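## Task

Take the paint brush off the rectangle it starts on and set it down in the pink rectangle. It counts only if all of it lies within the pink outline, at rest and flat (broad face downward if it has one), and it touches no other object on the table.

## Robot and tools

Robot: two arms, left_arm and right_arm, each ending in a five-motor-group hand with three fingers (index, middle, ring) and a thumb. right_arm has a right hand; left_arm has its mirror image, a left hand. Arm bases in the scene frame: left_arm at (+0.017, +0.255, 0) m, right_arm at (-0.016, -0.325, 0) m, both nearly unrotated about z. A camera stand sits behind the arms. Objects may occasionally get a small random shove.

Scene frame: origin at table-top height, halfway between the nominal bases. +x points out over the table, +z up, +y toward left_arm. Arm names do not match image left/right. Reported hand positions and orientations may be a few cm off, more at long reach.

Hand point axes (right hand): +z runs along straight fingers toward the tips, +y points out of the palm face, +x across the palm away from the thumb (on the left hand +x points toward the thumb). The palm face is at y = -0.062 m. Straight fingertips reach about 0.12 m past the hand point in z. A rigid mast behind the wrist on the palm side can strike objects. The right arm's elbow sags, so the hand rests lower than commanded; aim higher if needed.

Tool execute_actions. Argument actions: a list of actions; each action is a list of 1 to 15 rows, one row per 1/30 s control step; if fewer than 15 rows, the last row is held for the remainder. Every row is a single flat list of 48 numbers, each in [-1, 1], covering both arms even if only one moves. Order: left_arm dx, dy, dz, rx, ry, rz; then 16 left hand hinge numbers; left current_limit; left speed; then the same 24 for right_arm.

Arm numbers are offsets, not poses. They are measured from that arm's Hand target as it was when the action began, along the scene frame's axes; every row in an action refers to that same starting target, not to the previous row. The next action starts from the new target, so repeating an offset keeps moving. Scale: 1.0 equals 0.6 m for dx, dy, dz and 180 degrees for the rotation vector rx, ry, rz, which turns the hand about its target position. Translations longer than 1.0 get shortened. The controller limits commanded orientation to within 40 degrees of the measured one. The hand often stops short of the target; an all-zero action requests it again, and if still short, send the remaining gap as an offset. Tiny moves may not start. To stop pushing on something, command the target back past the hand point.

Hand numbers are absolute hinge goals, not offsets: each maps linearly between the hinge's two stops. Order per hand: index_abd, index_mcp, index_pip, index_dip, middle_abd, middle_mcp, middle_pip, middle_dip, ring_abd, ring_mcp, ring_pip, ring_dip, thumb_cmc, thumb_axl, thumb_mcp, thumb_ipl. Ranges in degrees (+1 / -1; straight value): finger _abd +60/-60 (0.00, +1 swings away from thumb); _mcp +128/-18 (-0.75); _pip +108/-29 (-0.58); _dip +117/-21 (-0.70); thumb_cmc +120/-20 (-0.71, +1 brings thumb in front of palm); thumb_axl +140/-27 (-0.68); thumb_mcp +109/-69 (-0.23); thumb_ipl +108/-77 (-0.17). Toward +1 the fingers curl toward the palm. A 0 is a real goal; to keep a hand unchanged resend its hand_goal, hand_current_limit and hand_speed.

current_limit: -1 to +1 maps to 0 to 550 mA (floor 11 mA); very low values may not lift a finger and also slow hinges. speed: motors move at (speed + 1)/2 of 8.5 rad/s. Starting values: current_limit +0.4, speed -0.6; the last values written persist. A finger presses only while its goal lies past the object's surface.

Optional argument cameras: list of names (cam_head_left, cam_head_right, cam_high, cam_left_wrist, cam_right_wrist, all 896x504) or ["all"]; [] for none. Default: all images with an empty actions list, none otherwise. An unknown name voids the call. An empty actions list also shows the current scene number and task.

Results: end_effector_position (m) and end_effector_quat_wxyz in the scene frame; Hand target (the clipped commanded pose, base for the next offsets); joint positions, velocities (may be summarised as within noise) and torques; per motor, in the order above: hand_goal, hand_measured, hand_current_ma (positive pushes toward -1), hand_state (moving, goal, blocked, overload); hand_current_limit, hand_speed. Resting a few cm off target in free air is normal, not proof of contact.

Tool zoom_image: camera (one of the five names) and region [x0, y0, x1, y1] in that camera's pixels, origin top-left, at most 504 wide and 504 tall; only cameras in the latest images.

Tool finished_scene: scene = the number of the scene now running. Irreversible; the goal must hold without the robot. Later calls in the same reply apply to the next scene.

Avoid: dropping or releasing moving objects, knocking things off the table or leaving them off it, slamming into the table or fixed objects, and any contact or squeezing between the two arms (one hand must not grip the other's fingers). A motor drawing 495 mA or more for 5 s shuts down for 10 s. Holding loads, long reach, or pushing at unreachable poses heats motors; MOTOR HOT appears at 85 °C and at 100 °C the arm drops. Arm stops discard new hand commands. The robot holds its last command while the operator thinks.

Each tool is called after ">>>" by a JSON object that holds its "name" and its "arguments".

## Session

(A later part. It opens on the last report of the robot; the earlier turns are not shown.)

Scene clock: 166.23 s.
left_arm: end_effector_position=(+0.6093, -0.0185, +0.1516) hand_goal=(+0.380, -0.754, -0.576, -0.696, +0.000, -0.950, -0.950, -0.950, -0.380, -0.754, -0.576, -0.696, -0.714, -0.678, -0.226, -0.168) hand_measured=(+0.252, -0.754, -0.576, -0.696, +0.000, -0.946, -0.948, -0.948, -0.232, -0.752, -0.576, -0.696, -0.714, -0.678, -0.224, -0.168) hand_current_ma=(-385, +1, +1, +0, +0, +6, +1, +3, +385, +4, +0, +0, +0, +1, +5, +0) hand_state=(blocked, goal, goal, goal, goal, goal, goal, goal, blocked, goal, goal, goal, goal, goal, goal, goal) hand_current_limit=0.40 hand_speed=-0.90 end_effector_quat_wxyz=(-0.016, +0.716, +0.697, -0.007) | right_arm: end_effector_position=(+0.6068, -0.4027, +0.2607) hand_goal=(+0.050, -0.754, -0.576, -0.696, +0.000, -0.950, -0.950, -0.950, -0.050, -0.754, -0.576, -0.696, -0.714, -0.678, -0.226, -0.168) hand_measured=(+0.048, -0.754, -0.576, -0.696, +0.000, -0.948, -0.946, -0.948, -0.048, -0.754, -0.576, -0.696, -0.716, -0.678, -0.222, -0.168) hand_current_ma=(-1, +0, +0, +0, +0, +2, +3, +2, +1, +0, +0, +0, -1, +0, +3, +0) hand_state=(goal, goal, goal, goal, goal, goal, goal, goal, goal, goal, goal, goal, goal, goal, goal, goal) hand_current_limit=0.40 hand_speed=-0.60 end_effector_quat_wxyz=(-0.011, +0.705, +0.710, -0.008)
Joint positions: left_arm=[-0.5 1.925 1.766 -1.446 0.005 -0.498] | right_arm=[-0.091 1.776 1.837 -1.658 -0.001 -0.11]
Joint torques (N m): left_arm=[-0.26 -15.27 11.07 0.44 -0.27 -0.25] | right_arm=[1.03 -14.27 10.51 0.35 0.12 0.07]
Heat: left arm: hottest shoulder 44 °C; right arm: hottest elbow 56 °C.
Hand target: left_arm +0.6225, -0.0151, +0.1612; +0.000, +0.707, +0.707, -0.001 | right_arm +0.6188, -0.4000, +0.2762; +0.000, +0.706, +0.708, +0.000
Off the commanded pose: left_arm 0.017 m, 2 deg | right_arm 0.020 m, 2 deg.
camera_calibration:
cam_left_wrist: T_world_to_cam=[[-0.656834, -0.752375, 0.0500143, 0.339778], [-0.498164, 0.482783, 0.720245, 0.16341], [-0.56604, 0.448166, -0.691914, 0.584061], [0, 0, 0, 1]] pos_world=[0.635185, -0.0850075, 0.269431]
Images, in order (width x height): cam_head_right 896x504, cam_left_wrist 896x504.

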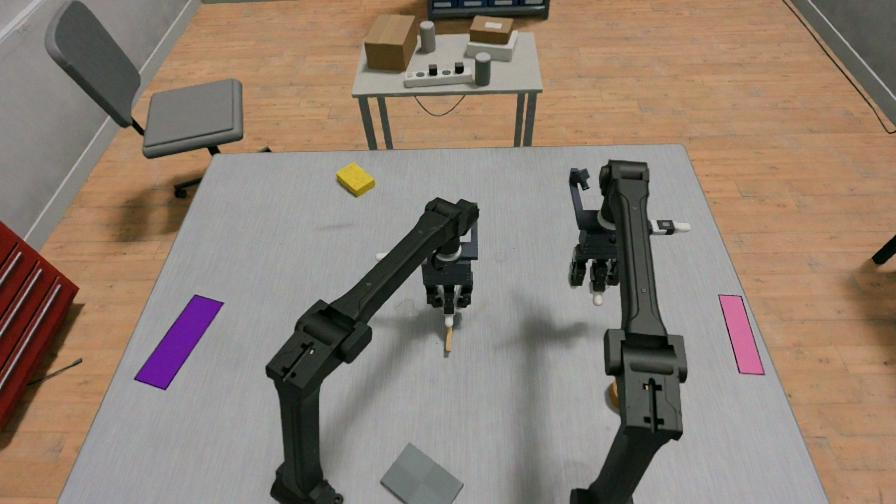

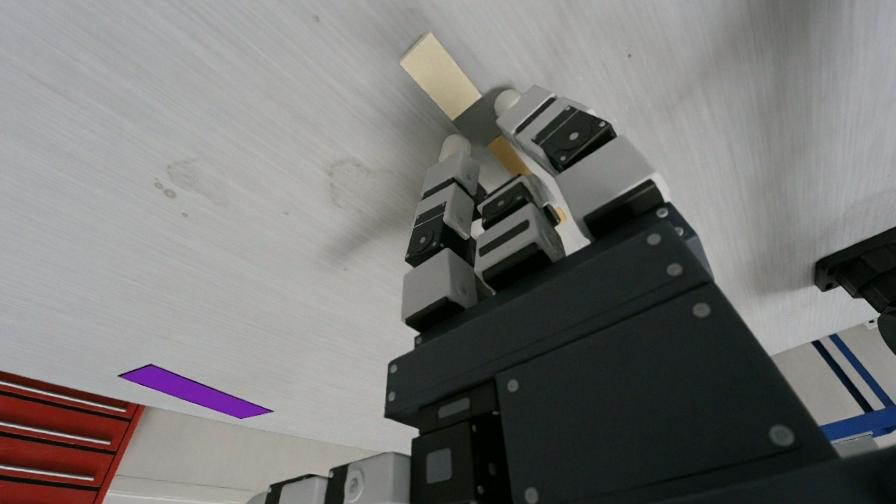

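>>> {"name": "execute_actions", "arguments": {"actions": [[[0,0,-0.03,0,0,0, 0.38,-0.754,-0.576,-0.696,0,-0.95,-0.95,-0.95,-0.38,-0.754,-0.576,-0.696,-0.714,-0.678,-0.226,-0.168,0.4,-0.9, 0,0,0,0,0,0, 0.05,-0.754,-0.576,-0.696,0,-0.95,-0.95,-0.95,-0.05,-0.754,-0.576,-0.696,-0.714,-0.678,-0.226,-0.168,0.4,-0.6]],[[0,0,-0.018,0,0,0, 0.38,-0.754,-0.576,-0.696,0,-0.95,-0.95,-0.95,-0.38,-0.754,-0.576,-0.696,-0.714,-0.678,-0.226,-0.168,0.4,-0.9, 0,0,0,0,0,0, 0.05,-0.754,-0.576,-0.696,0,-0.95,-0.95,-0.95,-0.05,-0.754,-0.576,-0.696,-0.714,-0.678,-0.226,-0.168,0.4,-0.6]]], "cameras": ["cam_left_wrist"]}}

>>> {"name": "zoom_image", "arguments": {"camera": "cam_left_wrist", "region": [370, 0, 590, 200]}}

Scene clock: 175.83 s.
left_arm: end_effector_position=(+0.6166, -0.0228, +0.1340) hand_goal=(+0.380, -0.754, -0.576, -0.696, +0.000, -0.950, -0.950, -0.950, -0.380, -0.754, -0.576, -0.696, -0.714, -0.678, -0.226, -0.168) hand_measured=(+0.252, -0.754, -0.576, -0.696, +0.000, -0.946, -0.948, -0.948, -0.232, -0.752, -0.576, -0.696, -0.714, -0.678, -0.224, -0.168) hand_current_ma=(-385, +1, +1, +0, +0, +6, +1, +3, +385, +4, +0, +0, +0, +1, +5, +0) hand_state=(blocked, goal, goal, goal, goal, goal, goal, goal, blocked, goal, goal, goal, goal, goal, goal, goal) hand_current_limit=0.40 hand_speed=-0.90 end_effector_quat_wxyz=(-0.004, +0.716, +0.698, -0.003) | right_arm: end_effector_position=(+0.6068, -0.4027, +0.2607) hand_goal=(+0.050, -0.754, -0.576, -0.696, +0.000, -0.950, -0.950, -0.950, -0.050, -0.754, -0.576, -0.696, -0.714, -0.678, -0.226, -0.168) hand_measured=(+0.048, -0.754, -0.576, -0.696, +0.000, -0.948, -0.946, -0.948, -0.048, -0.754, -0.576, -0.696, -0.716, -0.678, -0.222, -0.168) hand_current_ma=(-1, +0, +0, +0, +0, +2, +3, +2, +1, +0, +0, +0, -1, +0, +3, +0) hand_state=(goal, goal, goal, goal, goal, goal, goal, goal, goal, goal, goal, goal, goal, goal, goal, goal) hand_current_limit=0.40 hand_speed=-0.60 end_effector_quat_wxyz=(-0.011, +0.705, +0.710, -0.008)
Joint positions: left_arm=[-0.5 1.941 1.739 -1.378 0.005 -0.498] | right_arm=[-0.091 1.776 1.837 -1.658 -0.001 -0.11]
Joint torques (N m): left_arm=[-0.26 -15.5 8.57 0.49 -0.28 -0.27] | right_arm=[0.79 -14.68 10.59 0.4 0.11 0.02]
Heat: left arm: hottest elbow 44 °C; right arm: hottest elbow 56 °C.
Hand target: left_arm +0.6223, -0.0150, +0.1325; -0.001, +0.707, +0.707, -0.001 | right_arm +0.6188, -0.4000, +0.2762; +0.000, +0.706, +0.708, +0.000
Off the commanded pose: left_arm 0.010 m, 2 deg | right_arm 0.020 m, 2 deg.
camera_calibration:
cam_left_wrist: T_world_to_cam=[[-0.65753, -0.752073, 0.045161, 0.343409], [-0.513902, 0.491518, 0.703076, 0.194015], [-0.550962, 0.439085, -0.70968, 0.570724], [0, 0, 0, 1]] pos_world=[0.639954, -0.0876897, 0.253116]
Images, in order (width x height): cam_left_wrist 896x504.

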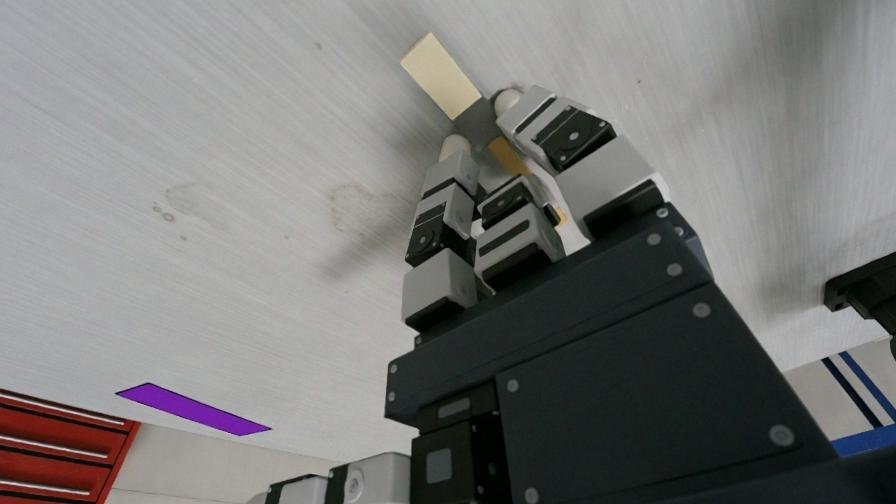

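Scaled by 2.291 from the camera's 896x504 image, which has a finer 1280x720 frame.

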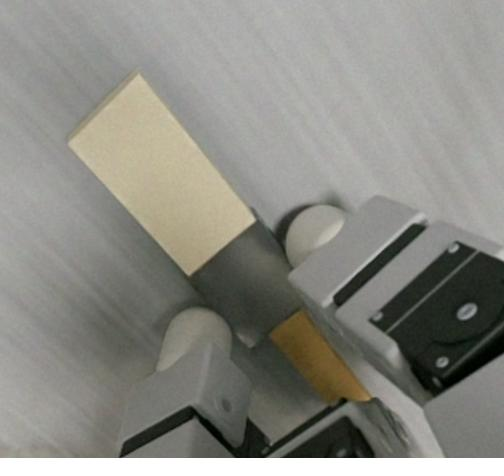

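>>> {"name": "execute_actions", "arguments": {"actions": [[[0,0,-0.01,0,0,0, 0.38,-0.754,-0.576,-0.696,0,-0.95,-0.95,-0.95,-0.38,-0.754,-0.576,-0.696,-0.714,-0.678,-0.226,-0.168,0.4,-0.9, 0,0,0,0,0,0, 0.05,-0.754,-0.576,-0.696,0,-0.95,-0.95,-0.95,-0.05,-0.754,-0.576,-0.696,-0.714,-0.678,-0.226,-0.168,0.4,-0.6]]]}}

>>> {"name": "execute_actions", "arguments": {"actions": [[[0,0,-0.01,0,0,0, 0.38,-0.754,-0.576,-0.696,0,-0.95,-0.95,-0.95,-0.38,-0.754,-0.576,-0.696,-0.714,-0.678,-0.226,-0.168,0.4,-0.9, 0,0,0,0,0,0, 0.05,-0.754,-0.576,-0.696,0,-0.95,-0.95,-0.95,-0.05,-0.754,-0.576,-0.696,-0.714,-0.678,-0.226,-0.168,0.4,-0.6]]], "cameras": ["cam_left_wrist"]}}

>>> {"name": "zoom_image", "arguments": {"camera": "cam_left_wrist", "region": [370, 0, 590, 200]}}

Scene clock: 184.70 s.
left_arm: end_effector_position=(+0.6169, -0.0229, +0.1295) hand_goal=(+0.380, -0.754, -0.576, -0.696, +0.000, -0.950, -0.950, -0.950, -0.380, -0.754, -0.576, -0.696, -0.714, -0.678, -0.226, -0.168) hand_measured=(+0.252, -0.754, -0.576, -0.696, +0.000, -0.946, -0.948, -0.948, -0.232, -0.752, -0.576, -0.696, -0.714, -0.678, -0.224, -0.168) hand_current_ma=(-385, +1, +1, +0, +0, +6, +1, +3, +385, +4, +0, +0, +0, +1, +5, +0) hand_state=(blocked, goal, goal, goal, goal, goal, goal, goal, blocked, goal, goal, goal, goal, goal, goal, goal) hand_current_limit=0.40 hand_speed=-0.90 end_effector_quat_wxyz=(-0.002, +0.716, +0.698, -0.003) | right_arm: end_effector_position=(+0.6068, -0.4027, +0.2607) hand_goal=(+0.050, -0.754, -0.576, -0.696, +0.000, -0.950, -0.950, -0.950, -0.050, -0.754, -0.576, -0.696, -0.714, -0.678, -0.226, -0.168) hand_measured=(+0.048, -0.754, -0.576, -0.696, +0.000, -0.948, -0.946, -0.948, -0.048, -0.754, -0.576, -0.696, -0.716, -0.678, -0.222, -0.168) hand_current_ma=(-1, +0, +0, +0, +0, +2, +3, +2, +1, +0, +0, +0, -1, +0, +3, +0) hand_state=(goal, goal, goal, goal, goal, goal, goal, goal, goal, goal, goal, goal, goal, goal, goal, goal) hand_current_limit=0.40 hand_speed=-0.60 end_effector_quat_wxyz=(-0.011, +0.705, +0.710, -0.008)
Joint positions: left_arm=[-0.5 1.943 1.729 -1.364 0.005 -0.498] | right_arm=[-0.091 1.776 1.837 -1.658 -0.001 -0.11]
Joint torques (N m): left_arm=[-0.26 -15.38 8.47 0.54 -0.27 -0.27] | right_arm=[0.73 -14.74 10.54 0.28 0.1 0.11]
Heat: left arm: hottest elbow 43 °C; right arm: hottest elbow 57 °C.
Hand target: left_arm +0.6224, -0.0150, +0.1265; +0.000, +0.707, +0.707, -0.001 | right_arm +0.6188, -0.4000, +0.2762; +0.000, +0.706, +0.708, +0.000
Off the commanded pose: left_arm 0.010 m, 2 deg | right_arm 0.020 m, 2 deg.

Scene clock: 185.40 s.
left_arm: end_effector_position=(+0.6176, -0.0232, +0.1283) hand_goal=(+0.380, -0.754, -0.576, -0.696, +0.000, -0.950, -0.950, -0.950, -0.380, -0.754, -0.576, -0.696, -0.714, -0.678, -0.226, -0.168) hand_measured=(+0.252, -0.756, -0.576, -0.696, +0.000, -0.946, -0.948, -0.948, -0.234, -0.756, -0.576, -0.696, -0.714, -0.678, -0.224, -0.168) hand_current_ma=(-385, -1, +0, +0, +0, +6, +1, +3, +385, -2, +0, +0, +0, +1, +5, +0) hand_state=(blocked, goal, goal, goal, goal, goal, goal, goal, blocked, goal, goal, goal, goal, goal, goal, goal) hand_current_limit=0.40 hand_speed=-0.90 end_effector_quat_wxyz=(-0.001, +0.716, +0.698, -0.002) | right_arm: end_effector_position=(+0.6068, -0.4027, +0.2607) hand_goal=(+0.050, -0.754, -0.576, -0.696, +0.000, -0.950, -0.950, -0.950, -0.050, -0.754, -0.576, -0.696, -0.714, -0.678, -0.226, -0.168) hand_measured=(+0.048, -0.754, -0.576, -0.696, +0.000, -0.948, -0.946, -0.948, -0.048, -0.754, -0.576, -0.696, -0.716, -0.678, -0.222, -0.168) hand_current_ma=(-1, +0, +0, +0, +0, +2, +3, +2, +1, +0, +0, +0, -1, +0, +3, +0) hand_state=(goal, goal, goal, goal, goal, goal, goal, goal, goal, goal, goal, goal, goal, goal, goal, goal) hand_current_limit=0.40 hand_speed=-0.60 end_effector_quat_wxyz=(-0.011, +0.705, +0.710, -0.008)
Joint positions: left_arm=[-0.5 1.943 1.726 -1.356 0.004 -0.498] | right_arm=[-0.091 1.776 1.837 -1.658 -0.001 -0.11]
Joint torques (N m): left_arm=[-0.26 -15.09 7.82 0.77 -0.25 -0.27] | right_arm=[0.91 -14.33 10.51 0.38 0.1 0.05]
Heat: left arm: hottest elbow 43 °C; right arm: hottest elbow 57 °C.
Hand target: left_arm +0.6223, -0.0150, +0.1202; -0.001, +0.707, +0.707, -0.001 | right_arm +0.6188, -0.4000, +0.2762; +0.000, +0.706, +0.708, +0.000
Off the commanded pose: left_arm 0.012 m, 1 deg | right_arm 0.020 m, 2 deg.
camera_calibration:
cam_left_wrist: T_world_to_cam=[[-0.657857, -0.751904, 0.0431711, 0.344419], [-0.518056, 0.493375, 0.698713, 0.201793], [-0.546664, 0.437288, -0.714099, 0.565295], [0, 0, 0, 1]] pos_world=[0.640145, -0.087786, 0.247812]
Images, in order (width x height): cam_left_wrist 896x504.

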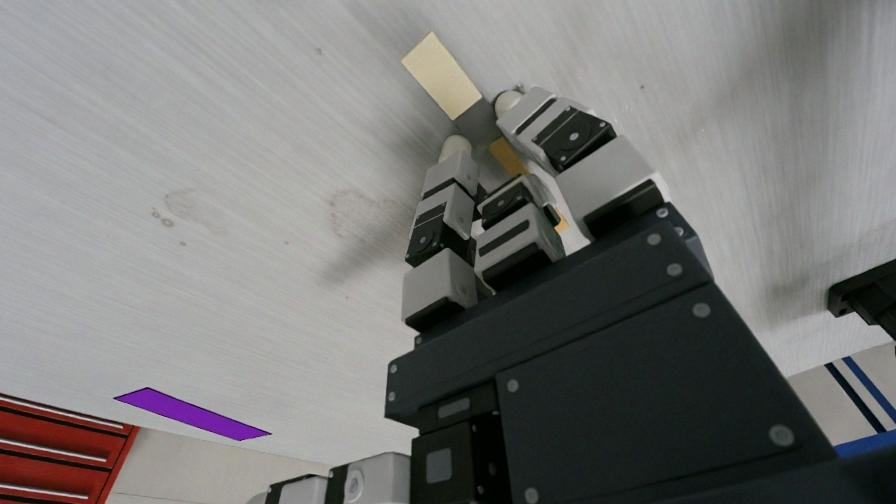

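Scaled by 2.291 from the camera's 896x504 image, which has a finer 1280x720 frame.

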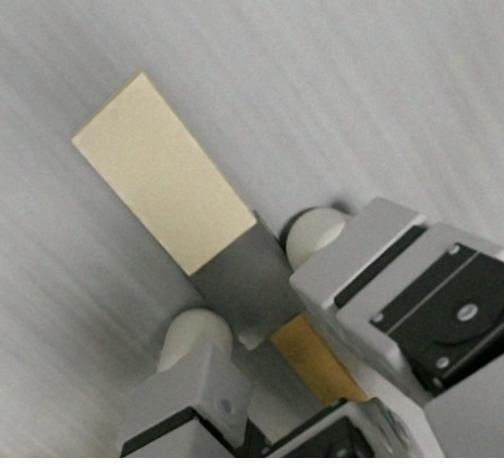

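>>> {"name": "execute_actions", "arguments": {"actions": [[[0,0,0.006,0,0,0, 0.22,-0.754,-0.576,-0.696,0,-0.95,-0.95,-0.95,-0.21,-0.754,-0.576,-0.696,-0.714,-0.678,-0.226,-0.168,0.4,-0.9, 0,0,0,0,0,0, 0.1,-0.754,-0.576,-0.696,0,-0.95,-0.95,-0.95,-0.1,-0.754,-0.576,-0.696,-0.714,-0.678,-0.226,-0.168,0.4,-0.6]],[[0,0,0.006,0,0,0, 0.1,-0.754,-0.576,-0.696,0,-0.95,-0.95,-0.95,-0.1,-0.754,-0.576,-0.696,-0.714,-0.678,-0.226,-0.168,0.4,-0.85, 0,0,0,0,0,0, 0.1,-0.754,-0.576,-0.696,0,-0.95,-0.95,-0.95,-0.1,-0.754,-0.576,-0.696,-0.714,-0.678,-0.226,-0.168,0.4,-0.6]],[[0,0,0.05,0,0,0, 0.05,-0.754,-0.576,-0.696,0,-0.95,-0.95,-0.95,-0.05,-0.754,-0.576,-0.696,-0.714,-0.678,-0.226,-0.168,0.4,-0.6, 0,0,0,0,0,0, 0.1,-0.754,-0.576,-0.696,0,-0.95,-0.95,-0.95,-0.1,-0.754,-0.576,-0.696,-0.714,-0.678,-0.226,-0.168,0.4,-0.6]],[[0,0,0.1,0,0,0, 0.05,-0.754,-0.576,-0.696,0,-0.95,-0.95,-0.95,-0.05,-0.754,-0.576,-0.696,-0.714,-0.678,-0.226,-0.168,0.4,-0.6, 0,0,0,0,0,0, 0.1,-0.754,-0.576,-0.696,0,-0.95,-0.95,-0.95,-0.1,-0.754,-0.576,-0.696,-0.714,-0.678,-0.226,-0.168,0.4,-0.6]],[[0,0.08,0.08,0,0,0, 0.05,-0.754,-0.576,-0.696,0,-0.95,-0.95,-0.95,-0.05,-0.754,-0.576,-0.696,-0.714,-0.678,-0.226,-0.168,0.4,-0.6, 0,0,0,0,0,0, 0.1,-0.754,-0.576,-0.696,0,-0.95,-0.95,-0.95,-0.1,-0.754,-0.576,-0.696,-0.714,-0.678,-0.226,-0.168,0.4,-0.6]],[[0,0.15,0,0,0,0, 0.05,-0.754,-0.576,-0.696,0,-0.95,-0.95,-0.95,-0.05,-0.754,-0.576,-0.696,-0.714,-0.678,-0.226,-0.168,0.4,-0.6, 0,0.08,0,0,0,0, 0.1,-0.754,-0.576,-0.696,0,-0.95,-0.95,-0.95,-0.1,-0.754,-0.576,-0.696,-0.714,-0.678,-0.226,-0.168,0.4,-0.6]],[[0,0.15,0,0,0,0, 0.05,-0.754,-0.576,-0.696,0,-0.95,-0.95,-0.95,-0.05,-0.754,-0.576,-0.696,-0.714,-0.678,-0.226,-0.168,0.4,-0.6, 0,0.14,-0.03,0,0,0, 0.1,-0.754,-0.576,-0.696,0,-0.95,-0.95,-0.95,-0.1,-0.754,-0.576,-0.696,-0.714,-0.678,-0.226,-0.168,0.4,-0.6]],[[0,0.15,0,0,0,0, 0.05,-0.754,-0.576,-0.696,0,-0.95,-0.95,-0.95,-0.05,-0.754,-0.576,-0.696,-0.714,-0.678,-0.226,-0.168,0.4,-0.6, 0,0.14,-0.04,0,0,-0.004, 0.1,-0.754,-0.576,-0.696,0,-0.95,-0.95,-0.95,-0.1,-0.754,-0.576,-0.696,-0.714,-0.678,-0.226,-0.168,0.4,-0.6]],[[0,0.12,0,0,0,0, 0.05,-0.754,-0.576,-0.696,0,-0.95,-0.95,-0.95,-0.05,-0.754,-0.576,-0.696,-0.714,-0.678,-0.226,-0.168,0.4,-0.6, 0,0.14,-0.04,0,0,-0.004, 0.1,-0.754,-0.576,-0.696,0,-0.95,-0.95,-0.95,-0.1,-0.754,-0.576,-0.696,-0.714,-0.678,-0.226,-0.168,0.4,-0.6]],[[0,0,0,0,0,0, 0.05,-0.754,-0.576,-0.696,0,-0.95,-0.95,-0.95,-0.05,-0.754,-0.576,-0.696,-0.714,-0.678,-0.226,-0.168,0.4,-0.6, 0,0.08,-0.04,0,0,0, 0.1,-0.754,-0.576,-0.696,0,-0.95,-0.95,-0.95,-0.1,-0.754,-0.576,-0.696,-0.714,-0.678,-0.226,-0.168,0.4,-0.6]]], "cameras": ["cam_right_wrist","cam_head_right"]}}

>>> {"name": "zoom_image", "arguments": {"camera": "cam_right_wrist", "region": [320, 0, 600, 220]}}

Scene clock: 211.47 s.
left_arm: end_effector_position=(+0.6103, +0.3783, +0.2509) hand_goal=(+0.050, -0.754, -0.576, -0.696, +0.000, -0.950, -0.950, -0.950, -0.050, -0.754, -0.576, -0.696, -0.714, -0.678, -0.226, -0.168) hand_measured=(+0.052, -0.754, -0.576, -0.696, +0.000, -0.946, -0.948, -0.948, -0.052, -0.752, -0.574, -0.694, -0.714, -0.678, -0.224, -0.168) hand_current_ma=(+2, +1, +0, +0, +0, +6, +1, +3, -1, +4, +3, +3, +0, +1, +6, +0) hand_state=(goal, goal, goal, goal, goal, goal, goal, goal, goal, goal, goal, goal, goal, goal, goal, goal) hand_current_limit=0.40 hand_speed=-0.60 end_effector_quat_wxyz=(-0.012, +0.700, +0.714, -0.014) | right_arm: end_effector_position=(+0.6032, -0.0563, +0.1709) hand_goal=(+0.100, -0.754, -0.576, -0.696, +0.000, -0.950, -0.950, -0.950, -0.100, -0.754, -0.576, -0.696, -0.714, -0.678, -0.226, -0.168) hand_measured=(+0.098, -0.754, -0.576, -0.696, +0.000, -0.946, -0.946, -0.948, -0.098, -0.754, -0.576, -0.696, -0.716, -0.678, -0.222, -0.168) hand_current_ma=(-1, +0, +0, +0, +0, +2, +3, +2, +1, +0, +0, +0, -1, +0, +3, +0) hand_state=(goal, goal, goal, goal, goal, goal, goal, goal, goal, goal, goal, goal, goal, goal, goal, goal) hand_current_limit=0.40 hand_speed=-0.60 end_effector_quat_wxyz=(-0.008, +0.709, +0.705, -0.020)
Joint positions: left_arm=[0.216 1.719 1.737 -1.625 -0.003 0.172] | right_arm=[0.512 1.99 1.918 -1.541 -0.003 0.506]
Joint torques (N m): left_arm=[-1.85 -12.51 12.3 0.21 -0.01 0.01] | right_arm=[-0.03 -17.55 10.26 0.75 0.18 0.12]
Heat: left arm: hottest elbow 43 °C; right arm: hottest elbow 57 °C.
Hand target: left_arm +0.6223, +0.3750, +0.2656; +0.000, +0.707, +0.707, -0.001 | right_arm +0.6187, -0.0518, +0.1862; +0.000, +0.715, +0.699, +0.000
Off the commanded pose: left_arm 0.019 m, 2 deg | right_arm 0.022 m, 3 deg.
camera_calibration:
cam_right_wrist: T_world_to_cam=[[0.627732, -0.776535, -0.0542756, -0.376461], [-0.508012, -0.461498, 0.727285, 0.112019], [-0.58981, -0.428968, -0.684186, 0.568679], [0, 0, 0, 1]] pos_world=[0.628636, 0.00330667, 0.287179]
Images, in order (width x height): cam_head_right 896x504, cam_right_wrist 896x504.

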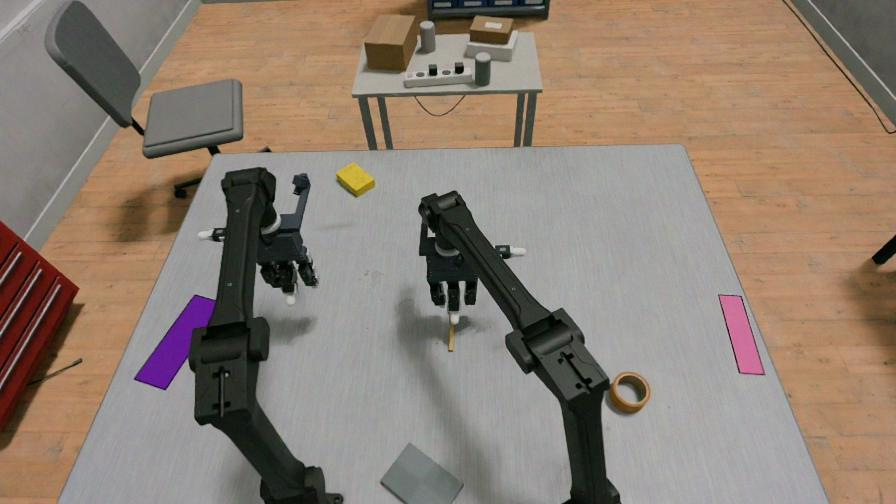

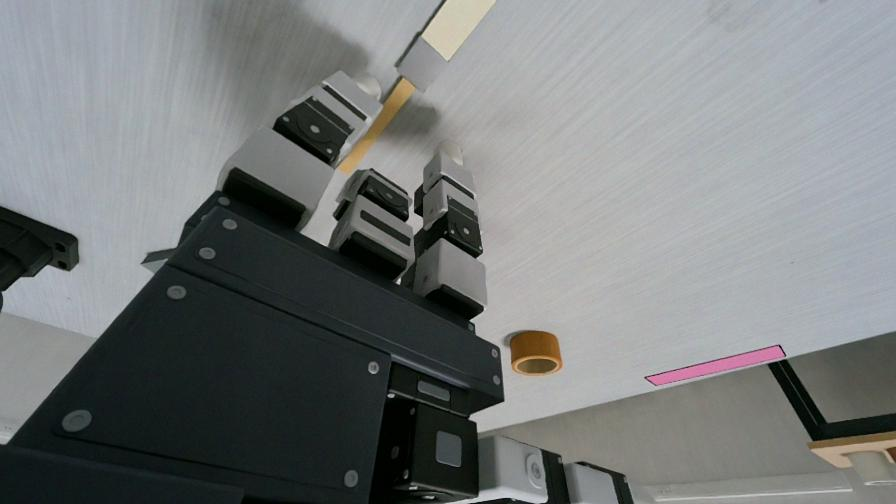

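Scaled by 1.800 from the camera's 896x504 image, which has a finer 1280x720 frame.

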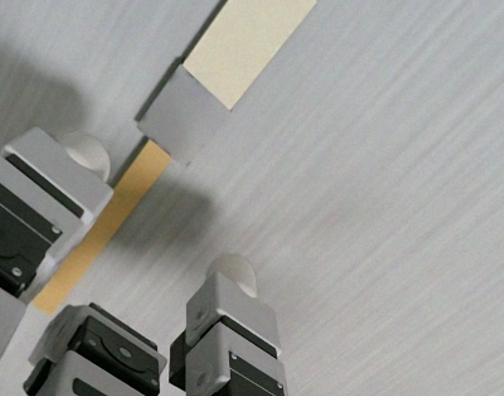

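>>> {"name": "execute_actions", "arguments": {"actions": [[[0,0,0,0,0,0, 0.05,-0.754,-0.576,-0.696,0,-0.95,-0.95,-0.95,-0.05,-0.754,-0.576,-0.696,-0.714,-0.678,-0.226,-0.168,0.4,-0.6, 0.002,-0.002,-0.05,0,0,0, 0.12,-0.754,-0.576,-0.696,0,-0.95,-0.95,-0.95,-0.12,-0.754,-0.576,-0.696,-0.714,-0.678,-0.226,-0.168,0.4,-0.6]],[[0,0,0,0,0,0, 0.05,-0.754,-0.576,-0.696,0,-0.95,-0.95,-0.95,-0.05,-0.754,-0.576,-0.696,-0.714,-0.678,-0.226,-0.168,0.4,-0.6, 0,0,-0.045,0,0,0, 0.12,-0.754,-0.576,-0.696,0,-0.95,-0.95,-0.95,-0.12,-0.754,-0.576,-0.696,-0.714,-0.678,-0.226,-0.168,0.4,-0.6]]], "cameras": ["cam_right_wrist"]}}

>>> {"name": "zoom_image", "arguments": {"camera": "cam_right_wrist", "region": [320, 0, 540, 200]}}

Scene clock: 221.67 s.
left_arm: end_effector_position=(+0.6103, +0.3783, +0.2509) hand_goal=(+0.050, -0.754, -0.576, -0.696, +0.000, -0.950, -0.950, -0.950, -0.050, -0.754, -0.576, -0.696, -0.714, -0.678, -0.226, -0.168) hand_measured=(+0.052, -0.754, -0.576, -0.696, +0.000, -0.946, -0.948, -0.948, -0.052, -0.752, -0.574, -0.694, -0.714, -0.678, -0.224, -0.168) hand_current_ma=(+2, +1, +0, +0, +0, +6, +1, +3, -1, +4, +3, +3, +0, +1, +6, +0) hand_state=(goal, goal, goal, goal, goal, goal, goal, goal, goal, goal, goal, goal, goal, goal, goal, goal) hand_current_limit=0.40 hand_speed=-0.60 end_effector_quat_wxyz=(-0.012, +0.700, +0.714, -0.014) | right_arm: end_effector_position=(+0.6166, -0.0491, +0.1372) hand_goal=(+0.120, -0.754, -0.576, -0.696, +0.000, -0.950, -0.950, -0.950, -0.120, -0.754, -0.576, -0.696, -0.714, -0.678, -0.226, -0.168) hand_measured=(+0.116, -0.754, -0.576, -0.696, +0.000, -0.946, -0.946, -0.948, -0.116, -0.754, -0.576, -0.696, -0.716, -0.678, -0.222, -0.168) hand_current_ma=(-2, +0, +0, +0, +0, +2, +3, +2, +3, +0, +0, +0, -1, +0, +3, +0) hand_state=(goal, goal, goal, goal, goal, goal, goal, goal, goal, goal, goal, goal, goal, goal, goal, goal) hand_current_limit=0.40 hand_speed=-0.60 end_effector_quat_wxyz=(-0.001, +0.709, +0.705, +0.002)
Joint positions: left_arm=[0.216 1.719 1.737 -1.625 -0.003 0.172] | right_arm=[0.512 2.014 1.86 -1.414 -0.003 0.506]
Joint torques (N m): left_arm=[-1.9 -12.57 12.31 0.21 0 0.01] | right_arm=[-0.03 -18.08 6.5 1.14 0.18 0.05]
Heat: left arm: hottest elbow 43 °C; right arm: hottest elbow 55 °C.
Hand target: left_arm +0.6223, +0.3750, +0.2656; +0.000, +0.707, +0.707, -0.001 | right_arm +0.6200, -0.0531, +0.1292; +0.000, +0.715, +0.699, +0.000
Off the commanded pose: left_arm 0.019 m, 2 deg | right_arm 0.010 m, 1 deg.
camera_calibration:
cam_right_wrist: T_world_to_cam=[[0.629498, -0.775658, -0.0456873, -0.383263], [-0.536708, -0.476587, 0.696283, 0.167833], [-0.561851, -0.413788, -0.716312, 0.544604], [0, 0, 0, 1]] pos_world=[0.637328, 0.00805661, 0.255737]
Images, in order (width x height): cam_right_wrist 896x504.

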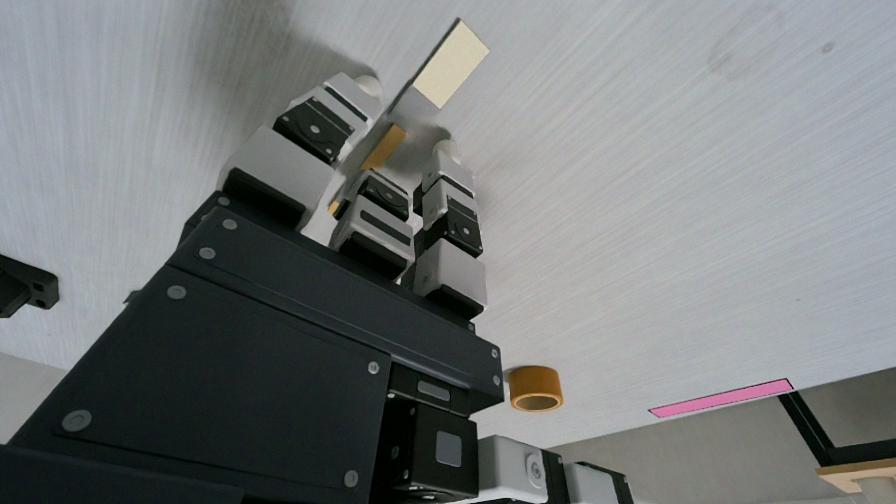

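Scaled by 2.291 from the camera's 896x504 image, which has a finer 1280x720 frame.

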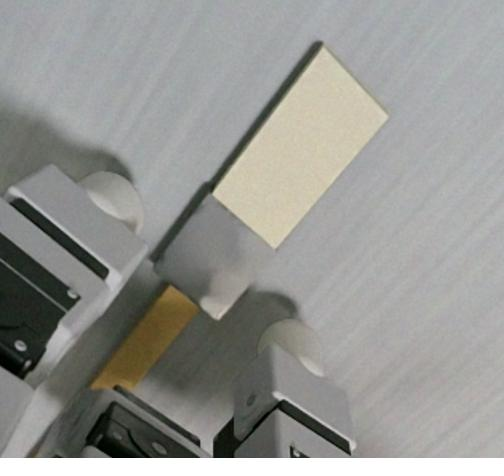

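>>> {"name": "execute_actions", "arguments": {"actions": [[[0,0,0,0,0,0, 0.05,-0.754,-0.576,-0.696,0,-0.95,-0.95,-0.95,-0.05,-0.754,-0.576,-0.696,-0.714,-0.678,-0.226,-0.168,0.4,-0.6, 0.003,0.008,-0.015,0,0,0, 0.16,-0.754,-0.576,-0.696,0,-0.95,-0.95,-0.95,-0.16,-0.754,-0.576,-0.696,-0.714,-0.678,-0.226,-0.168,0.4,-0.8]],[[0,0,0,0,0,0, 0.05,-0.754,-0.576,-0.696,0,-0.95,-0.95,-0.95,-0.05,-0.754,-0.576,-0.696,-0.714,-0.678,-0.226,-0.168,0.4,-0.6, 0,0,-0.01,0,0,0, 0.19,-0.754,-0.576,-0.696,0,-0.95,-0.95,-0.95,-0.19,-0.754,-0.576,-0.696,-0.714,-0.678,-0.226,-0.168,0.4,-0.85]]], "cameras": ["cam_right_wrist"]}}

>>> {"name": "zoom_image", "arguments": {"camera": "cam_right_wrist", "region": [320, 0, 540, 200]}}

Scene clock: 232.60 s.
left_arm: end_effector_position=(+0.6103, +0.3783, +0.2509) hand_goal=(+0.050, -0.754, -0.576, -0.696, +0.000, -0.950, -0.950, -0.950, -0.050, -0.754, -0.576, -0.696, -0.714, -0.678, -0.226, -0.168) hand_measured=(+0.052, -0.754, -0.576, -0.696, +0.000, -0.946, -0.948, -0.948, -0.052, -0.752, -0.574, -0.694, -0.714, -0.678, -0.224, -0.168) hand_current_ma=(+2, +1, +0, +0, +0, +6, +1, +3, -1, +4, +3, +3, +0, +1, +6, +0) hand_state=(goal, goal, goal, goal, goal, goal, goal, goal, goal, goal, goal, goal, goal, goal, goal, goal) hand_current_limit=0.40 hand_speed=-0.60 end_effector_quat_wxyz=(-0.012, +0.700, +0.714, -0.014) | right_arm: end_effector_position=(+0.6209, -0.0470, +0.1288) hand_goal=(+0.190, -0.754, -0.576, -0.696, +0.000, -0.950, -0.950, -0.950, -0.190, -0.754, -0.576, -0.696, -0.714, -0.678, -0.226, -0.168) hand_measured=(+0.186, -0.754, -0.576, -0.696, +0.000, -0.946, -0.946, -0.948, -0.184, -0.754, -0.576, -0.696, -0.716, -0.678, -0.222, -0.168) hand_current_ma=(-3, +0, +0, +0, +0, +2, +3, +2, +4, +0, +0, +0, -1, +0, +3, +0) hand_state=(goal, goal, goal, goal, goal, goal, goal, goal, goal, goal, goal, goal, goal, goal, goal, goal) hand_current_limit=0.40 hand_speed=-0.85 end_effector_quat_wxyz=(+0.000, +0.710, +0.704, +0.007)
Joint positions: left_arm=[0.216 1.719 1.737 -1.625 -0.003 0.172] | right_arm=[0.512 2.025 1.853 -1.386 -0.003 0.51]
Joint torques (N m): left_arm=[-1.79 -12.57 12.3 0.21 0 0.01] | right_arm=[0.32 -17.55 6.22 1.02 0.21 0.03]
Heat: left arm: hottest elbow 44 °C; right arm: hottest elbow 54 °C.
Hand target: left_arm +0.6223, +0.3750, +0.2656; +0.000, +0.707, +0.707, -0.001 | right_arm +0.6217, -0.0483, +0.1141; +0.000, +0.715, +0.699, +0.000
Off the commanded pose: left_arm 0.019 m, 2 deg | right_arm 0.015 m, 1 deg.
camera_calibration:
cam_right_wrist: T_world_to_cam=[[0.627527, -0.777359, -0.0438455, -0.383853], [-0.544612, -0.478491, 0.688798, 0.182805], [-0.556423, -0.408361, -0.723626, 0.539713], [0, 0, 0, 1]] pos_world=[0.640745, 0.00947705, 0.247804]
Images, in order (width x height): cam_right_wrist 896x504.

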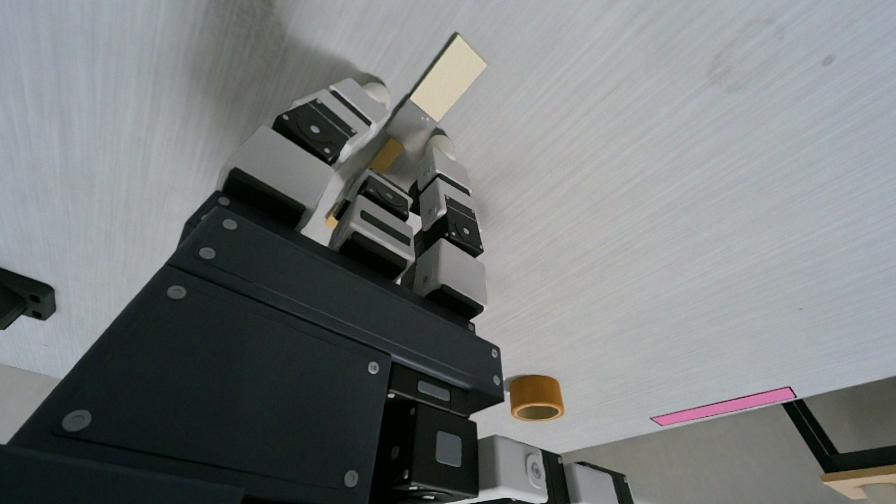

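Scaled by 2.291 from the camera's 896x504 image, which has a finer 1280x720 frame.

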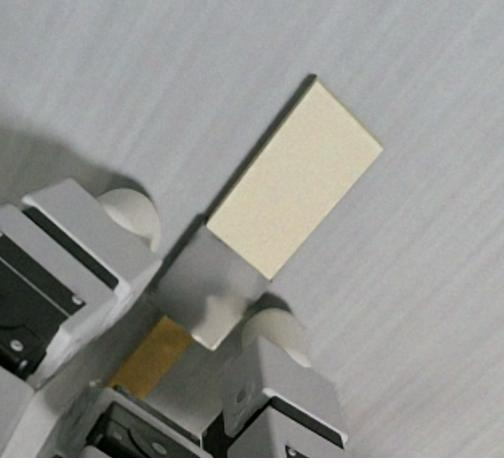

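>>> {"name": "execute_actions", "arguments": {"actions": [[[0,0,0,0,0,0, 0.05,-0.754,-0.576,-0.696,0,-0.95,-0.95,-0.95,-0.05,-0.754,-0.576,-0.696,-0.714,-0.678,-0.226,-0.168,0.4,-0.6, 0,0,-0.009,0,0,0, 0.22,-0.754,-0.576,-0.696,0,-0.95,-0.95,-0.95,-0.22,-0.754,-0.576,-0.696,-0.714,-0.678,-0.226,-0.168,0.4,-0.85]],[[0,0,0,0,0,0, 0.05,-0.754,-0.576,-0.696,0,-0.95,-0.95,-0.95,-0.05,-0.754,-0.576,-0.696,-0.714,-0.678,-0.226,-0.168,0.4,-0.6, 0,0,0,0,0,0, 0.28,-0.754,-0.576,-0.696,0,-0.95,-0.95,-0.95,-0.28,-0.754,-0.576,-0.696,-0.714,-0.678,-0.226,-0.168,0.4,-0.9]],[[0,0,0,0,0,0, 0.05,-0.754,-0.576,-0.696,0,-0.95,-0.95,-0.95,-0.05,-0.754,-0.576,-0.696,-0.714,-0.678,-0.226,-0.168,0.4,-0.6, 0,0,0,0,0,0, 0.38,-0.754,-0.576,-0.696,0,-0.95,-0.95,-0.95,-0.38,-0.754,-0.576,-0.696,-0.714,-0.678,-0.226,-0.168,0.4,-0.9]]]}}

>>> {"name": "execute_actions", "arguments": {"actions": [[[0,0,0,0,0,0, 0.05,-0.754,-0.576,-0.696,0,-0.95,-0.95,-0.95,-0.05,-0.754,-0.576,-0.696,-0.714,-0.678,-0.226,-0.168,0.4,-0.6, 0,0,0.04,0,0,0, 0.38,-0.754,-0.576,-0.696,0,-0.95,-0.95,-0.95,-0.38,-0.754,-0.576,-0.696,-0.714,-0.678,-0.226,-0.168,0.4,-0.9]],[[0,0,0,0,0,0, 0.05,-0.754,-0.576,-0.696,0,-0.95,-0.95,-0.95,-0.05,-0.754,-0.576,-0.696,-0.714,-0.678,-0.226,-0.168,0.4,-0.6, 0,0,0.06,0,0,0, 0.38,-0.754,-0.576,-0.696,0,-0.95,-0.95,-0.95,-0.38,-0.754,-0.576,-0.696,-0.714,-0.678,-0.226,-0.168,0.4,-0.9]],[[0,0,0,0,0,0, 0.05,-0.754,-0.576,-0.696,0,-0.95,-0.95,-0.95,-0.05,-0.754,-0.576,-0.696,-0.714,-0.678,-0.226,-0.168,0.4,-0.6, 0,0,0.05,0,0,0, 0.38,-0.754,-0.576,-0.696,0,-0.95,-0.95,-0.95,-0.38,-0.754,-0.576,-0.696,-0.714,-0.678,-0.226,-0.168,0.4,-0.9]]], "cameras": ["cam_right_wrist"]}}

>>> {"name": "zoom_image", "arguments": {"camera": "cam_right_wrist", "region": [320, 0, 540, 200]}}

Scene clock: 245.80 s.
left_arm: end_effector_position=(+0.6103, +0.3783, +0.2509) hand_goal=(+0.050, -0.754, -0.576, -0.696, +0.000, -0.950, -0.950, -0.950, -0.050, -0.754, -0.576, -0.696, -0.714, -0.678, -0.226, -0.168) hand_measured=(+0.052, -0.754, -0.576, -0.696, +0.000, -0.946, -0.948, -0.948, -0.052, -0.752, -0.574, -0.694, -0.714, -0.678, -0.224, -0.168) hand_current_ma=(+2, +1, +0, +0, +0, +6, +1, +3, -1, +4, +3, +3, +0, +1, +6, +0) hand_state=(goal, goal, goal, goal, goal, goal, goal, goal, goal, goal, goal, goal, goal, goal, goal, goal) hand_current_limit=0.40 hand_speed=-0.60 end_effector_quat_wxyz=(-0.012, +0.700, +0.714, -0.014) | right_arm: end_effector_position=(+0.6210, -0.0471, +0.1245) hand_goal=(+0.380, -0.754, -0.576, -0.696, +0.000, -0.950, -0.950, -0.950, -0.380, -0.754, -0.576, -0.696, -0.714, -0.678, -0.226, -0.168) hand_measured=(+0.248, -0.754, -0.576, -0.696, +0.000, -0.946, -0.946, -0.948, -0.238, -0.754, -0.576, -0.696, -0.716, -0.678, -0.222, -0.168) hand_current_ma=(-359, +0, +0, +0, +0, +2, +3, +2, +385, +0, +0, +0, -1, +0, +3, +0) hand_state=(blocked, goal, goal, goal, goal, goal, goal, goal, blocked, goal, goal, goal, goal, goal, goal, goal) hand_current_limit=0.40 hand_speed=-0.90 end_effector_quat_wxyz=(+0.001, +0.711, +0.704, +0.007)
Joint positions: left_arm=[0.216 1.719 1.737 -1.625 -0.003 0.172] | right_arm=[0.512 2.027 1.844 -1.374 -0.002 0.51]
Joint torques (N m): left_arm=[-1.85 -12.69 12.31 0.18 0 0.01] | right_arm=[0.03 -17.55 6.16 1.28 0.18 0.06]
Heat: left arm: hottest elbow 44 °C; right arm: hottest elbow 51 °C.
Hand target: left_arm +0.6223, +0.3750, +0.2656; +0.000, +0.707, +0.707, -0.001 | right_arm +0.6218, -0.0483, +0.1088; +0.000, +0.715, +0.699, +0.000
Off the commanded pose: left_arm 0.019 m, 2 deg | right_arm 0.016 m, 1 deg.

Scene clock: 247.57 s.
left_arm: end_effector_position=(+0.6103, +0.3783, +0.2509) hand_goal=(+0.050, -0.754, -0.576, -0.696, +0.000, -0.950, -0.950, -0.950, -0.050, -0.754, -0.576, -0.696, -0.714, -0.678, -0.226, -0.168) hand_measured=(+0.052, -0.754, -0.576, -0.696, +0.000, -0.946, -0.948, -0.948, -0.052, -0.752, -0.574, -0.694, -0.714, -0.678, -0.224, -0.168) hand_current_ma=(+2, +1, +0, +0, +0, +6, +1, +3, -1, +4, +3, +3, +0, +1, +6, +0) hand_state=(goal, goal, goal, goal, goal, goal, goal, goal, goal, goal, goal, goal, goal, goal, goal, goal) hand_current_limit=0.40 hand_speed=-0.60 end_effector_quat_wxyz=(-0.012, +0.700, +0.714, -0.014) | right_arm: end_effector_position=(+0.6113, -0.0524, +0.1678) hand_goal=(+0.380, -0.754, -0.576, -0.696, +0.000, -0.950, -0.950, -0.950, -0.380, -0.754, -0.576, -0.696, -0.714, -0.678, -0.226, -0.168) hand_measured=(+0.250, -0.754, -0.576, -0.696, +0.000, -0.946, -0.946, -0.948, -0.238, -0.746, -0.572, -0.696, -0.716, -0.678, -0.222, -0.168) hand_current_ma=(-353, +0, +0, +0, +0, +3, +3, +2, +385, +9, +4, +0, -1, +0, +3, +0) hand_state=(blocked, goal, goal, goal, goal, goal, goal, goal, blocked, goal, goal, goal, goal, goal, goal, goal) hand_current_limit=0.40 hand_speed=-0.90 end_effector_quat_wxyz=(-0.008, +0.710, +0.703, -0.025)
Joint positions: left_arm=[0.216 1.719 1.737 -1.625 -0.003 0.172] | right_arm=[0.512 2.027 1.969 -1.567 -0.002 0.51]
Joint torques (N m): left_arm=[-1.9 -12.63 12.3 0.18 -0.01 0.01] | right_arm=[0.21 -20.25 10.35 0.31 0.2 0.07]
Heat: left arm: hottest elbow 44 °C; right arm: hottest elbow 51 °C.
Hand target: left_arm +0.6223, +0.3750, +0.2656; +0.000, +0.707, +0.707, -0.001 | right_arm +0.6218, -0.0482, +0.1989; +0.000, +0.715, +0.699, +0.000
Off the commanded pose: left_arm 0.019 m, 2 deg | right_arm 0.033 m, 3 deg.
camera_calibration:
cam_right_wrist: T_world_to_cam=[[0.62432, -0.779243, -0.0548155, -0.376561], [-0.503359, -0.45496, 0.734603, 0.116424], [-0.597373, -0.431035, -0.67628, 0.576212], [0, 0, 0, 1]] pos_world=[0.637911, 0.00790319, 0.283514]
Images, in order (width x height): cam_right_wrist 896x504.

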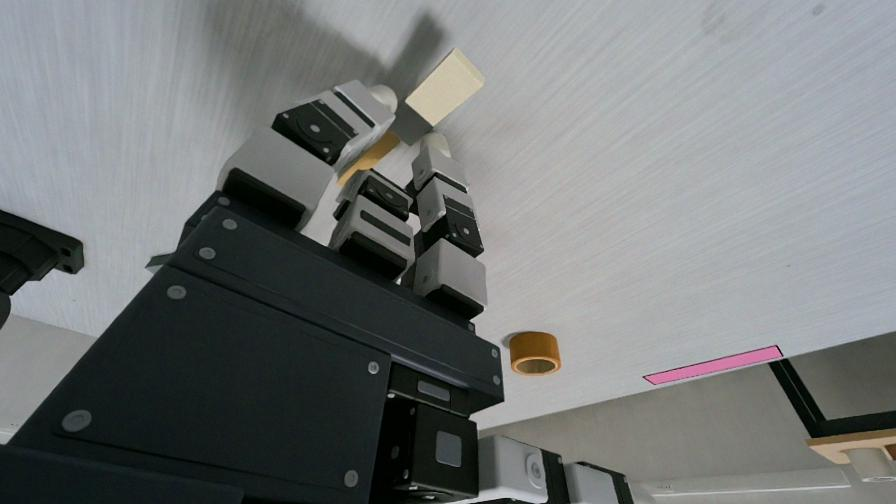

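Scaled by 2.291 from the camera's 896x504 image, which has a finer 1280x720 frame.

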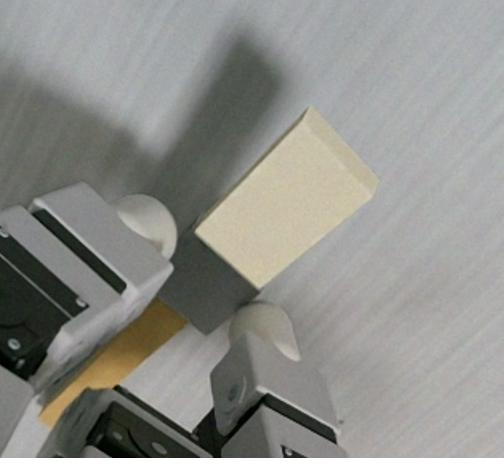

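>>> {"name": "execute_actions", "arguments": {"actions": [[[0,0,0,0,0,0, 0.05,-0.754,-0.576,-0.696,0,-0.95,-0.95,-0.95,-0.05,-0.754,-0.576,-0.696,-0.714,-0.678,-0.226,-0.168,0.4,-0.6, 0,0,-0.06,0,0,0, 0.38,-0.754,-0.576,-0.696,0,-0.95,-0.95,-0.95,-0.38,-0.754,-0.576,-0.696,-0.714,-0.678,-0.226,-0.168,0.4,-0.9]],[[0,0,0,0,0,0, 0.05,-0.754,-0.576,-0.696,0,-0.95,-0.95,-0.95,-0.05,-0.754,-0.576,-0.696,-0.714,-0.678,-0.226,-0.168,0.4,-0.6, 0,0,-0.06,0,0,0, 0.38,-0.754,-0.576,-0.696,0,-0.95,-0.95,-0.95,-0.38,-0.754,-0.576,-0.696,-0.714,-0.678,-0.226,-0.168,0.4,-0.9]],[[0,0,0,0,0,0, 0.05,-0.754,-0.576,-0.696,0,-0.95,-0.95,-0.95,-0.05,-0.754,-0.576,-0.696,-0.714,-0.678,-0.226,-0.168,0.4,-0.6, 0,0,-0.025,0,0,0, 0.38,-0.754,-0.576,-0.696,0,-0.95,-0.95,-0.95,-0.38,-0.754,-0.576,-0.696,-0.714,-0.678,-0.226,-0.168,0.4,-0.9]]], "cameras": ["cam_right_wrist"]}}

>>> {"name": "zoom_image", "arguments": {"camera": "cam_right_wrist", "region": [320, 0, 540, 200]}}

Scene clock: 264.00 s.
left_arm: end_effector_position=(+0.6103, +0.3783, +0.2509) hand_goal=(+0.050, -0.754, -0.576, -0.696, +0.000, -0.950, -0.950, -0.950, -0.050, -0.754, -0.576, -0.696, -0.714, -0.678, -0.226, -0.168) hand_measured=(+0.052, -0.754, -0.576, -0.696, +0.000, -0.946, -0.948, -0.948, -0.052, -0.752, -0.574, -0.694, -0.714, -0.678, -0.224, -0.168) hand_current_ma=(+2, +1, +0, +0, +0, +6, +1, +3, -1, +4, +3, +3, +0, +1, +6, +0) hand_state=(goal, goal, goal, goal, goal, goal, goal, goal, goal, goal, goal, goal, goal, goal, goal, goal) hand_current_limit=0.40 hand_speed=-0.60 end_effector_quat_wxyz=(-0.012, +0.700, +0.714, -0.014) | right_arm: end_effector_position=(+0.6208, -0.0472, +0.1244) hand_goal=(+0.380, -0.754, -0.576, -0.696, +0.000, -0.950, -0.950, -0.950, -0.380, -0.754, -0.576, -0.696, -0.714, -0.678, -0.226, -0.168) hand_measured=(+0.252, -0.754, -0.576, -0.696, +0.000, -0.946, -0.946, -0.948, -0.238, -0.748, -0.572, -0.696, -0.716, -0.678, -0.222, -0.168) hand_current_ma=(-347, +0, +0, +0, +0, +3, +3, +2, +385, +5, +2, +0, -1, +0, +3, +0) hand_state=(blocked, goal, goal, goal, goal, goal, goal, goal, blocked, goal, goal, goal, goal, goal, goal, goal) hand_current_limit=0.40 hand_speed=-0.90 end_effector_quat_wxyz=(+0.000, +0.711, +0.704, +0.005)
Joint positions: left_arm=[0.216 1.719 1.737 -1.625 -0.003 0.172] | right_arm=[0.512 2.03 1.849 -1.381 -0.002 0.51]
Joint torques (N m): left_arm=[-1.85 -12.57 12.31 0.2 0 0.01] | right_arm=[0.09 -17.96 6.32 1.22 0.19 0.08]
Heat: left arm: hottest elbow 45 °C; right arm: hottest elbow 50 °C.
Hand target: left_arm +0.6223, +0.3750, +0.2656; +0.000, +0.707, +0.707, -0.001 | right_arm +0.6218, -0.0482, +0.1117; +0.000, +0.715, +0.699, +0.000
Off the commanded pose: left_arm 0.019 m, 2 deg | right_arm 0.013 m, 1 deg.
camera_calibration:
cam_right_wrist: T_world_to_cam=[[0.627074, -0.777727, -0.0438048, -0.383884], [-0.54257, -0.476436, 0.691828, 0.184173], [-0.558923, -0.41006, -0.720732, 0.537438], [0, 0, 0, 1]] pos_world=[0.641037, 0.00957175, 0.243117]
Images, in order (width x height): cam_right_wrist 896x504.

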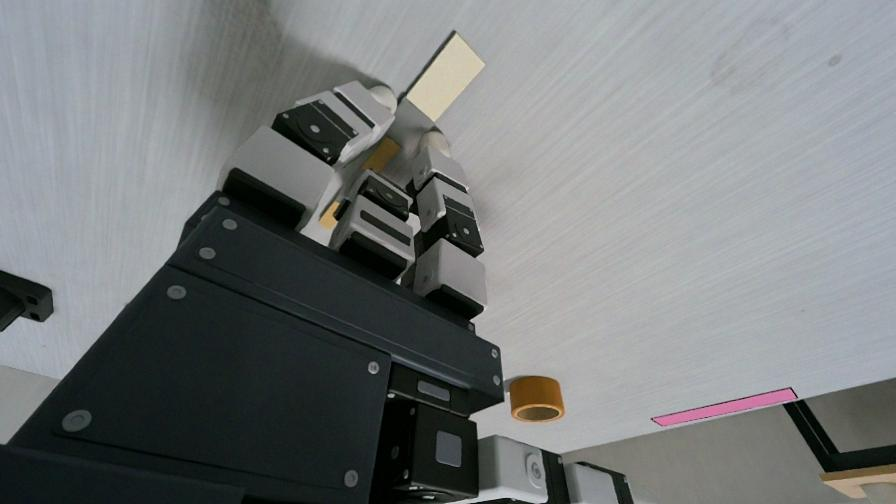

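Scaled by 2.291 from the camera's 896x504 image, which has a finer 1280x720 frame.

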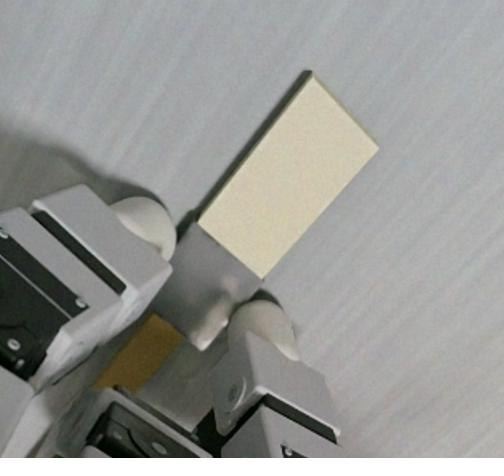

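>>> {"name": "execute_actions", "arguments": {"actions": [[[0,0,0,0,0,0, 0.05,-0.754,-0.576,-0.696,0,-0.95,-0.95,-0.95,-0.05,-0.754,-0.576,-0.696,-0.714,-0.678,-0.226,-0.168,0.4,-0.6, 0,0,0,0,0,0, 0.2,-0.754,-0.576,-0.696,0,-0.95,-0.95,-0.95,-0.2,-0.754,-0.576,-0.696,-0.714,-0.678,-0.226,-0.168,0.4,-0.85]],[[0,0,0,0,0,0, 0.05,-0.754,-0.576,-0.696,0,-0.95,-0.95,-0.95,-0.05,-0.754,-0.576,-0.696,-0.714,-0.678,-0.226,-0.168,0.4,-0.6, -0.013,0,0.05,0,0,0, 0.17,-0.754,-0.576,-0.696,0,-0.95,-0.95,-0.95,-0.17,-0.754,-0.576,-0.696,-0.714,-0.678,-0.226,-0.168,0.4,-0.85]],[[0,0,0,0,0,0, 0.05,-0.754,-0.576,-0.696,0,-0.95,-0.95,-0.95,-0.05,-0.754,-0.576,-0.696,-0.714,-0.678,-0.226,-0.168,0.4,-0.6, 0,0,-0.055,0,0,0, 0.19,-0.754,-0.576,-0.696,0,-0.95,-0.95,-0.95,-0.19,-0.754,-0.576,-0.696,-0.714,-0.678,-0.226,-0.168,0.4,-0.85]]], "cameras": ["cam_right_wrist"]}}

>>> {"name": "zoom_image", "arguments": {"camera": "cam_right_wrist", "region": [320, 0, 540, 200]}}

Scene clock: 278.23 s.
left_arm: end_effector_position=(+0.6103, +0.3783, +0.2509) hand_goal=(+0.050, -0.754, -0.576, -0.696, +0.000, -0.950, -0.950, -0.950, -0.050, -0.754, -0.576, -0.696, -0.714, -0.678, -0.226, -0.168) hand_measured=(+0.052, -0.754, -0.576, -0.696, +0.000, -0.946, -0.948, -0.948, -0.052, -0.752, -0.574, -0.694, -0.714, -0.678, -0.224, -0.168) hand_current_ma=(+2, +1, +0, +0, +0, +6, +1, +3, -1, +4, +3, +3, +0, +1, +6, +0) hand_state=(goal, goal, goal, goal, goal, goal, goal, goal, goal, goal, goal, goal, goal, goal, goal, goal) hand_current_limit=0.40 hand_speed=-0.60 end_effector_quat_wxyz=(-0.012, +0.700, +0.714, -0.014) | right_arm: end_effector_position=(+0.6177, -0.0496, +0.1237) hand_goal=(+0.190, -0.754, -0.576, -0.696, +0.000, -0.950, -0.950, -0.950, -0.190, -0.754, -0.576, -0.696, -0.714, -0.678, -0.226, -0.168) hand_measured=(+0.186, -0.758, -0.578, -0.696, +0.000, -0.946, -0.946, -0.948, -0.202, -0.754, -0.576, -0.694, -0.716, -0.678, -0.222, -0.168) hand_current_ma=(-3, -3, -1, +0, +0, +3, +3, +2, -11, +0, +0, +1, -1, +0, +3, +0) hand_state=(goal, goal, goal, goal, goal, goal, goal, goal, goal, goal, goal, goal, goal, goal, goal, goal) hand_current_limit=0.40 hand_speed=-0.85 end_effector_quat_wxyz=(+0.001, +0.713, +0.701, +0.006)
Joint positions: left_arm=[0.216 1.719 1.737 -1.625 -0.003 0.172] | right_arm=[0.512 2.018 1.828 -1.368 -0.001 0.516]
Joint torques (N m): left_arm=[-1.9 -12.51 12.31 0.18 0 0.01] | right_arm=[0.91 -18.32 5.27 1.37 0.12 0.03]
Heat: left arm: hottest elbow 45 °C; right arm: hottest elbow 50 °C.
Hand target: left_arm +0.6223, +0.3750, +0.2656; +0.000, +0.707, +0.707, -0.001 | right_arm +0.6139, -0.0483, +0.1086; +0.000, +0.715, +0.699, +0.000
Off the commanded pose: left_arm 0.019 m, 2 deg | right_arm 0.015 m, 1 deg.
camera_calibration:
cam_right_wrist: T_world_to_cam=[[0.622142, -0.781771, -0.0421018, -0.381149], [-0.548264, -0.473441, 0.689391, 0.185831], [-0.558879, -0.405816, -0.723165, 0.534682], [0, 0, 0, 1]] pos_world=[0.637836, 0.00699112, 0.242506]
Images, in order (width x height): cam_right_wrist 896x504.

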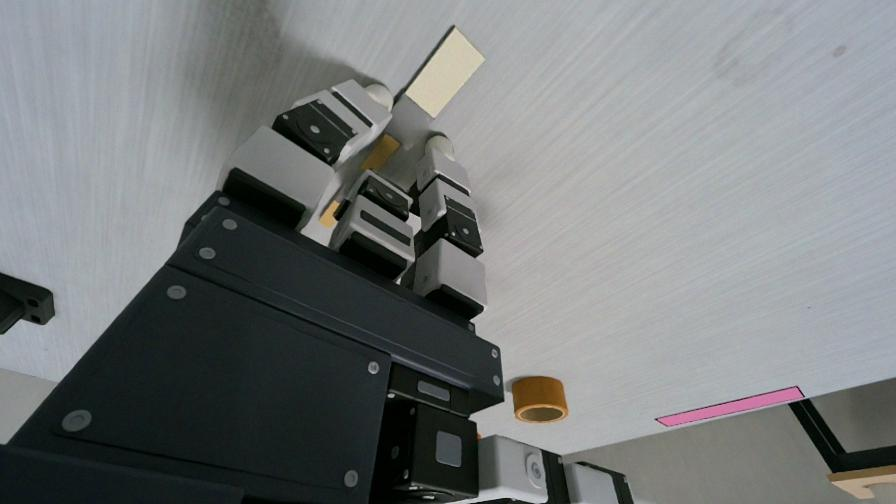

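Scaled by 2.291 from the camera's 896x504 image, which has a finer 1280x720 frame.

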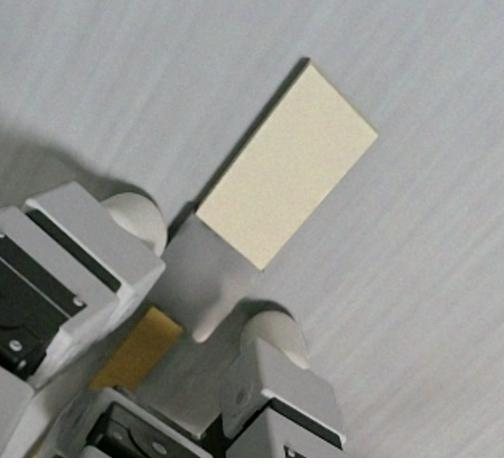

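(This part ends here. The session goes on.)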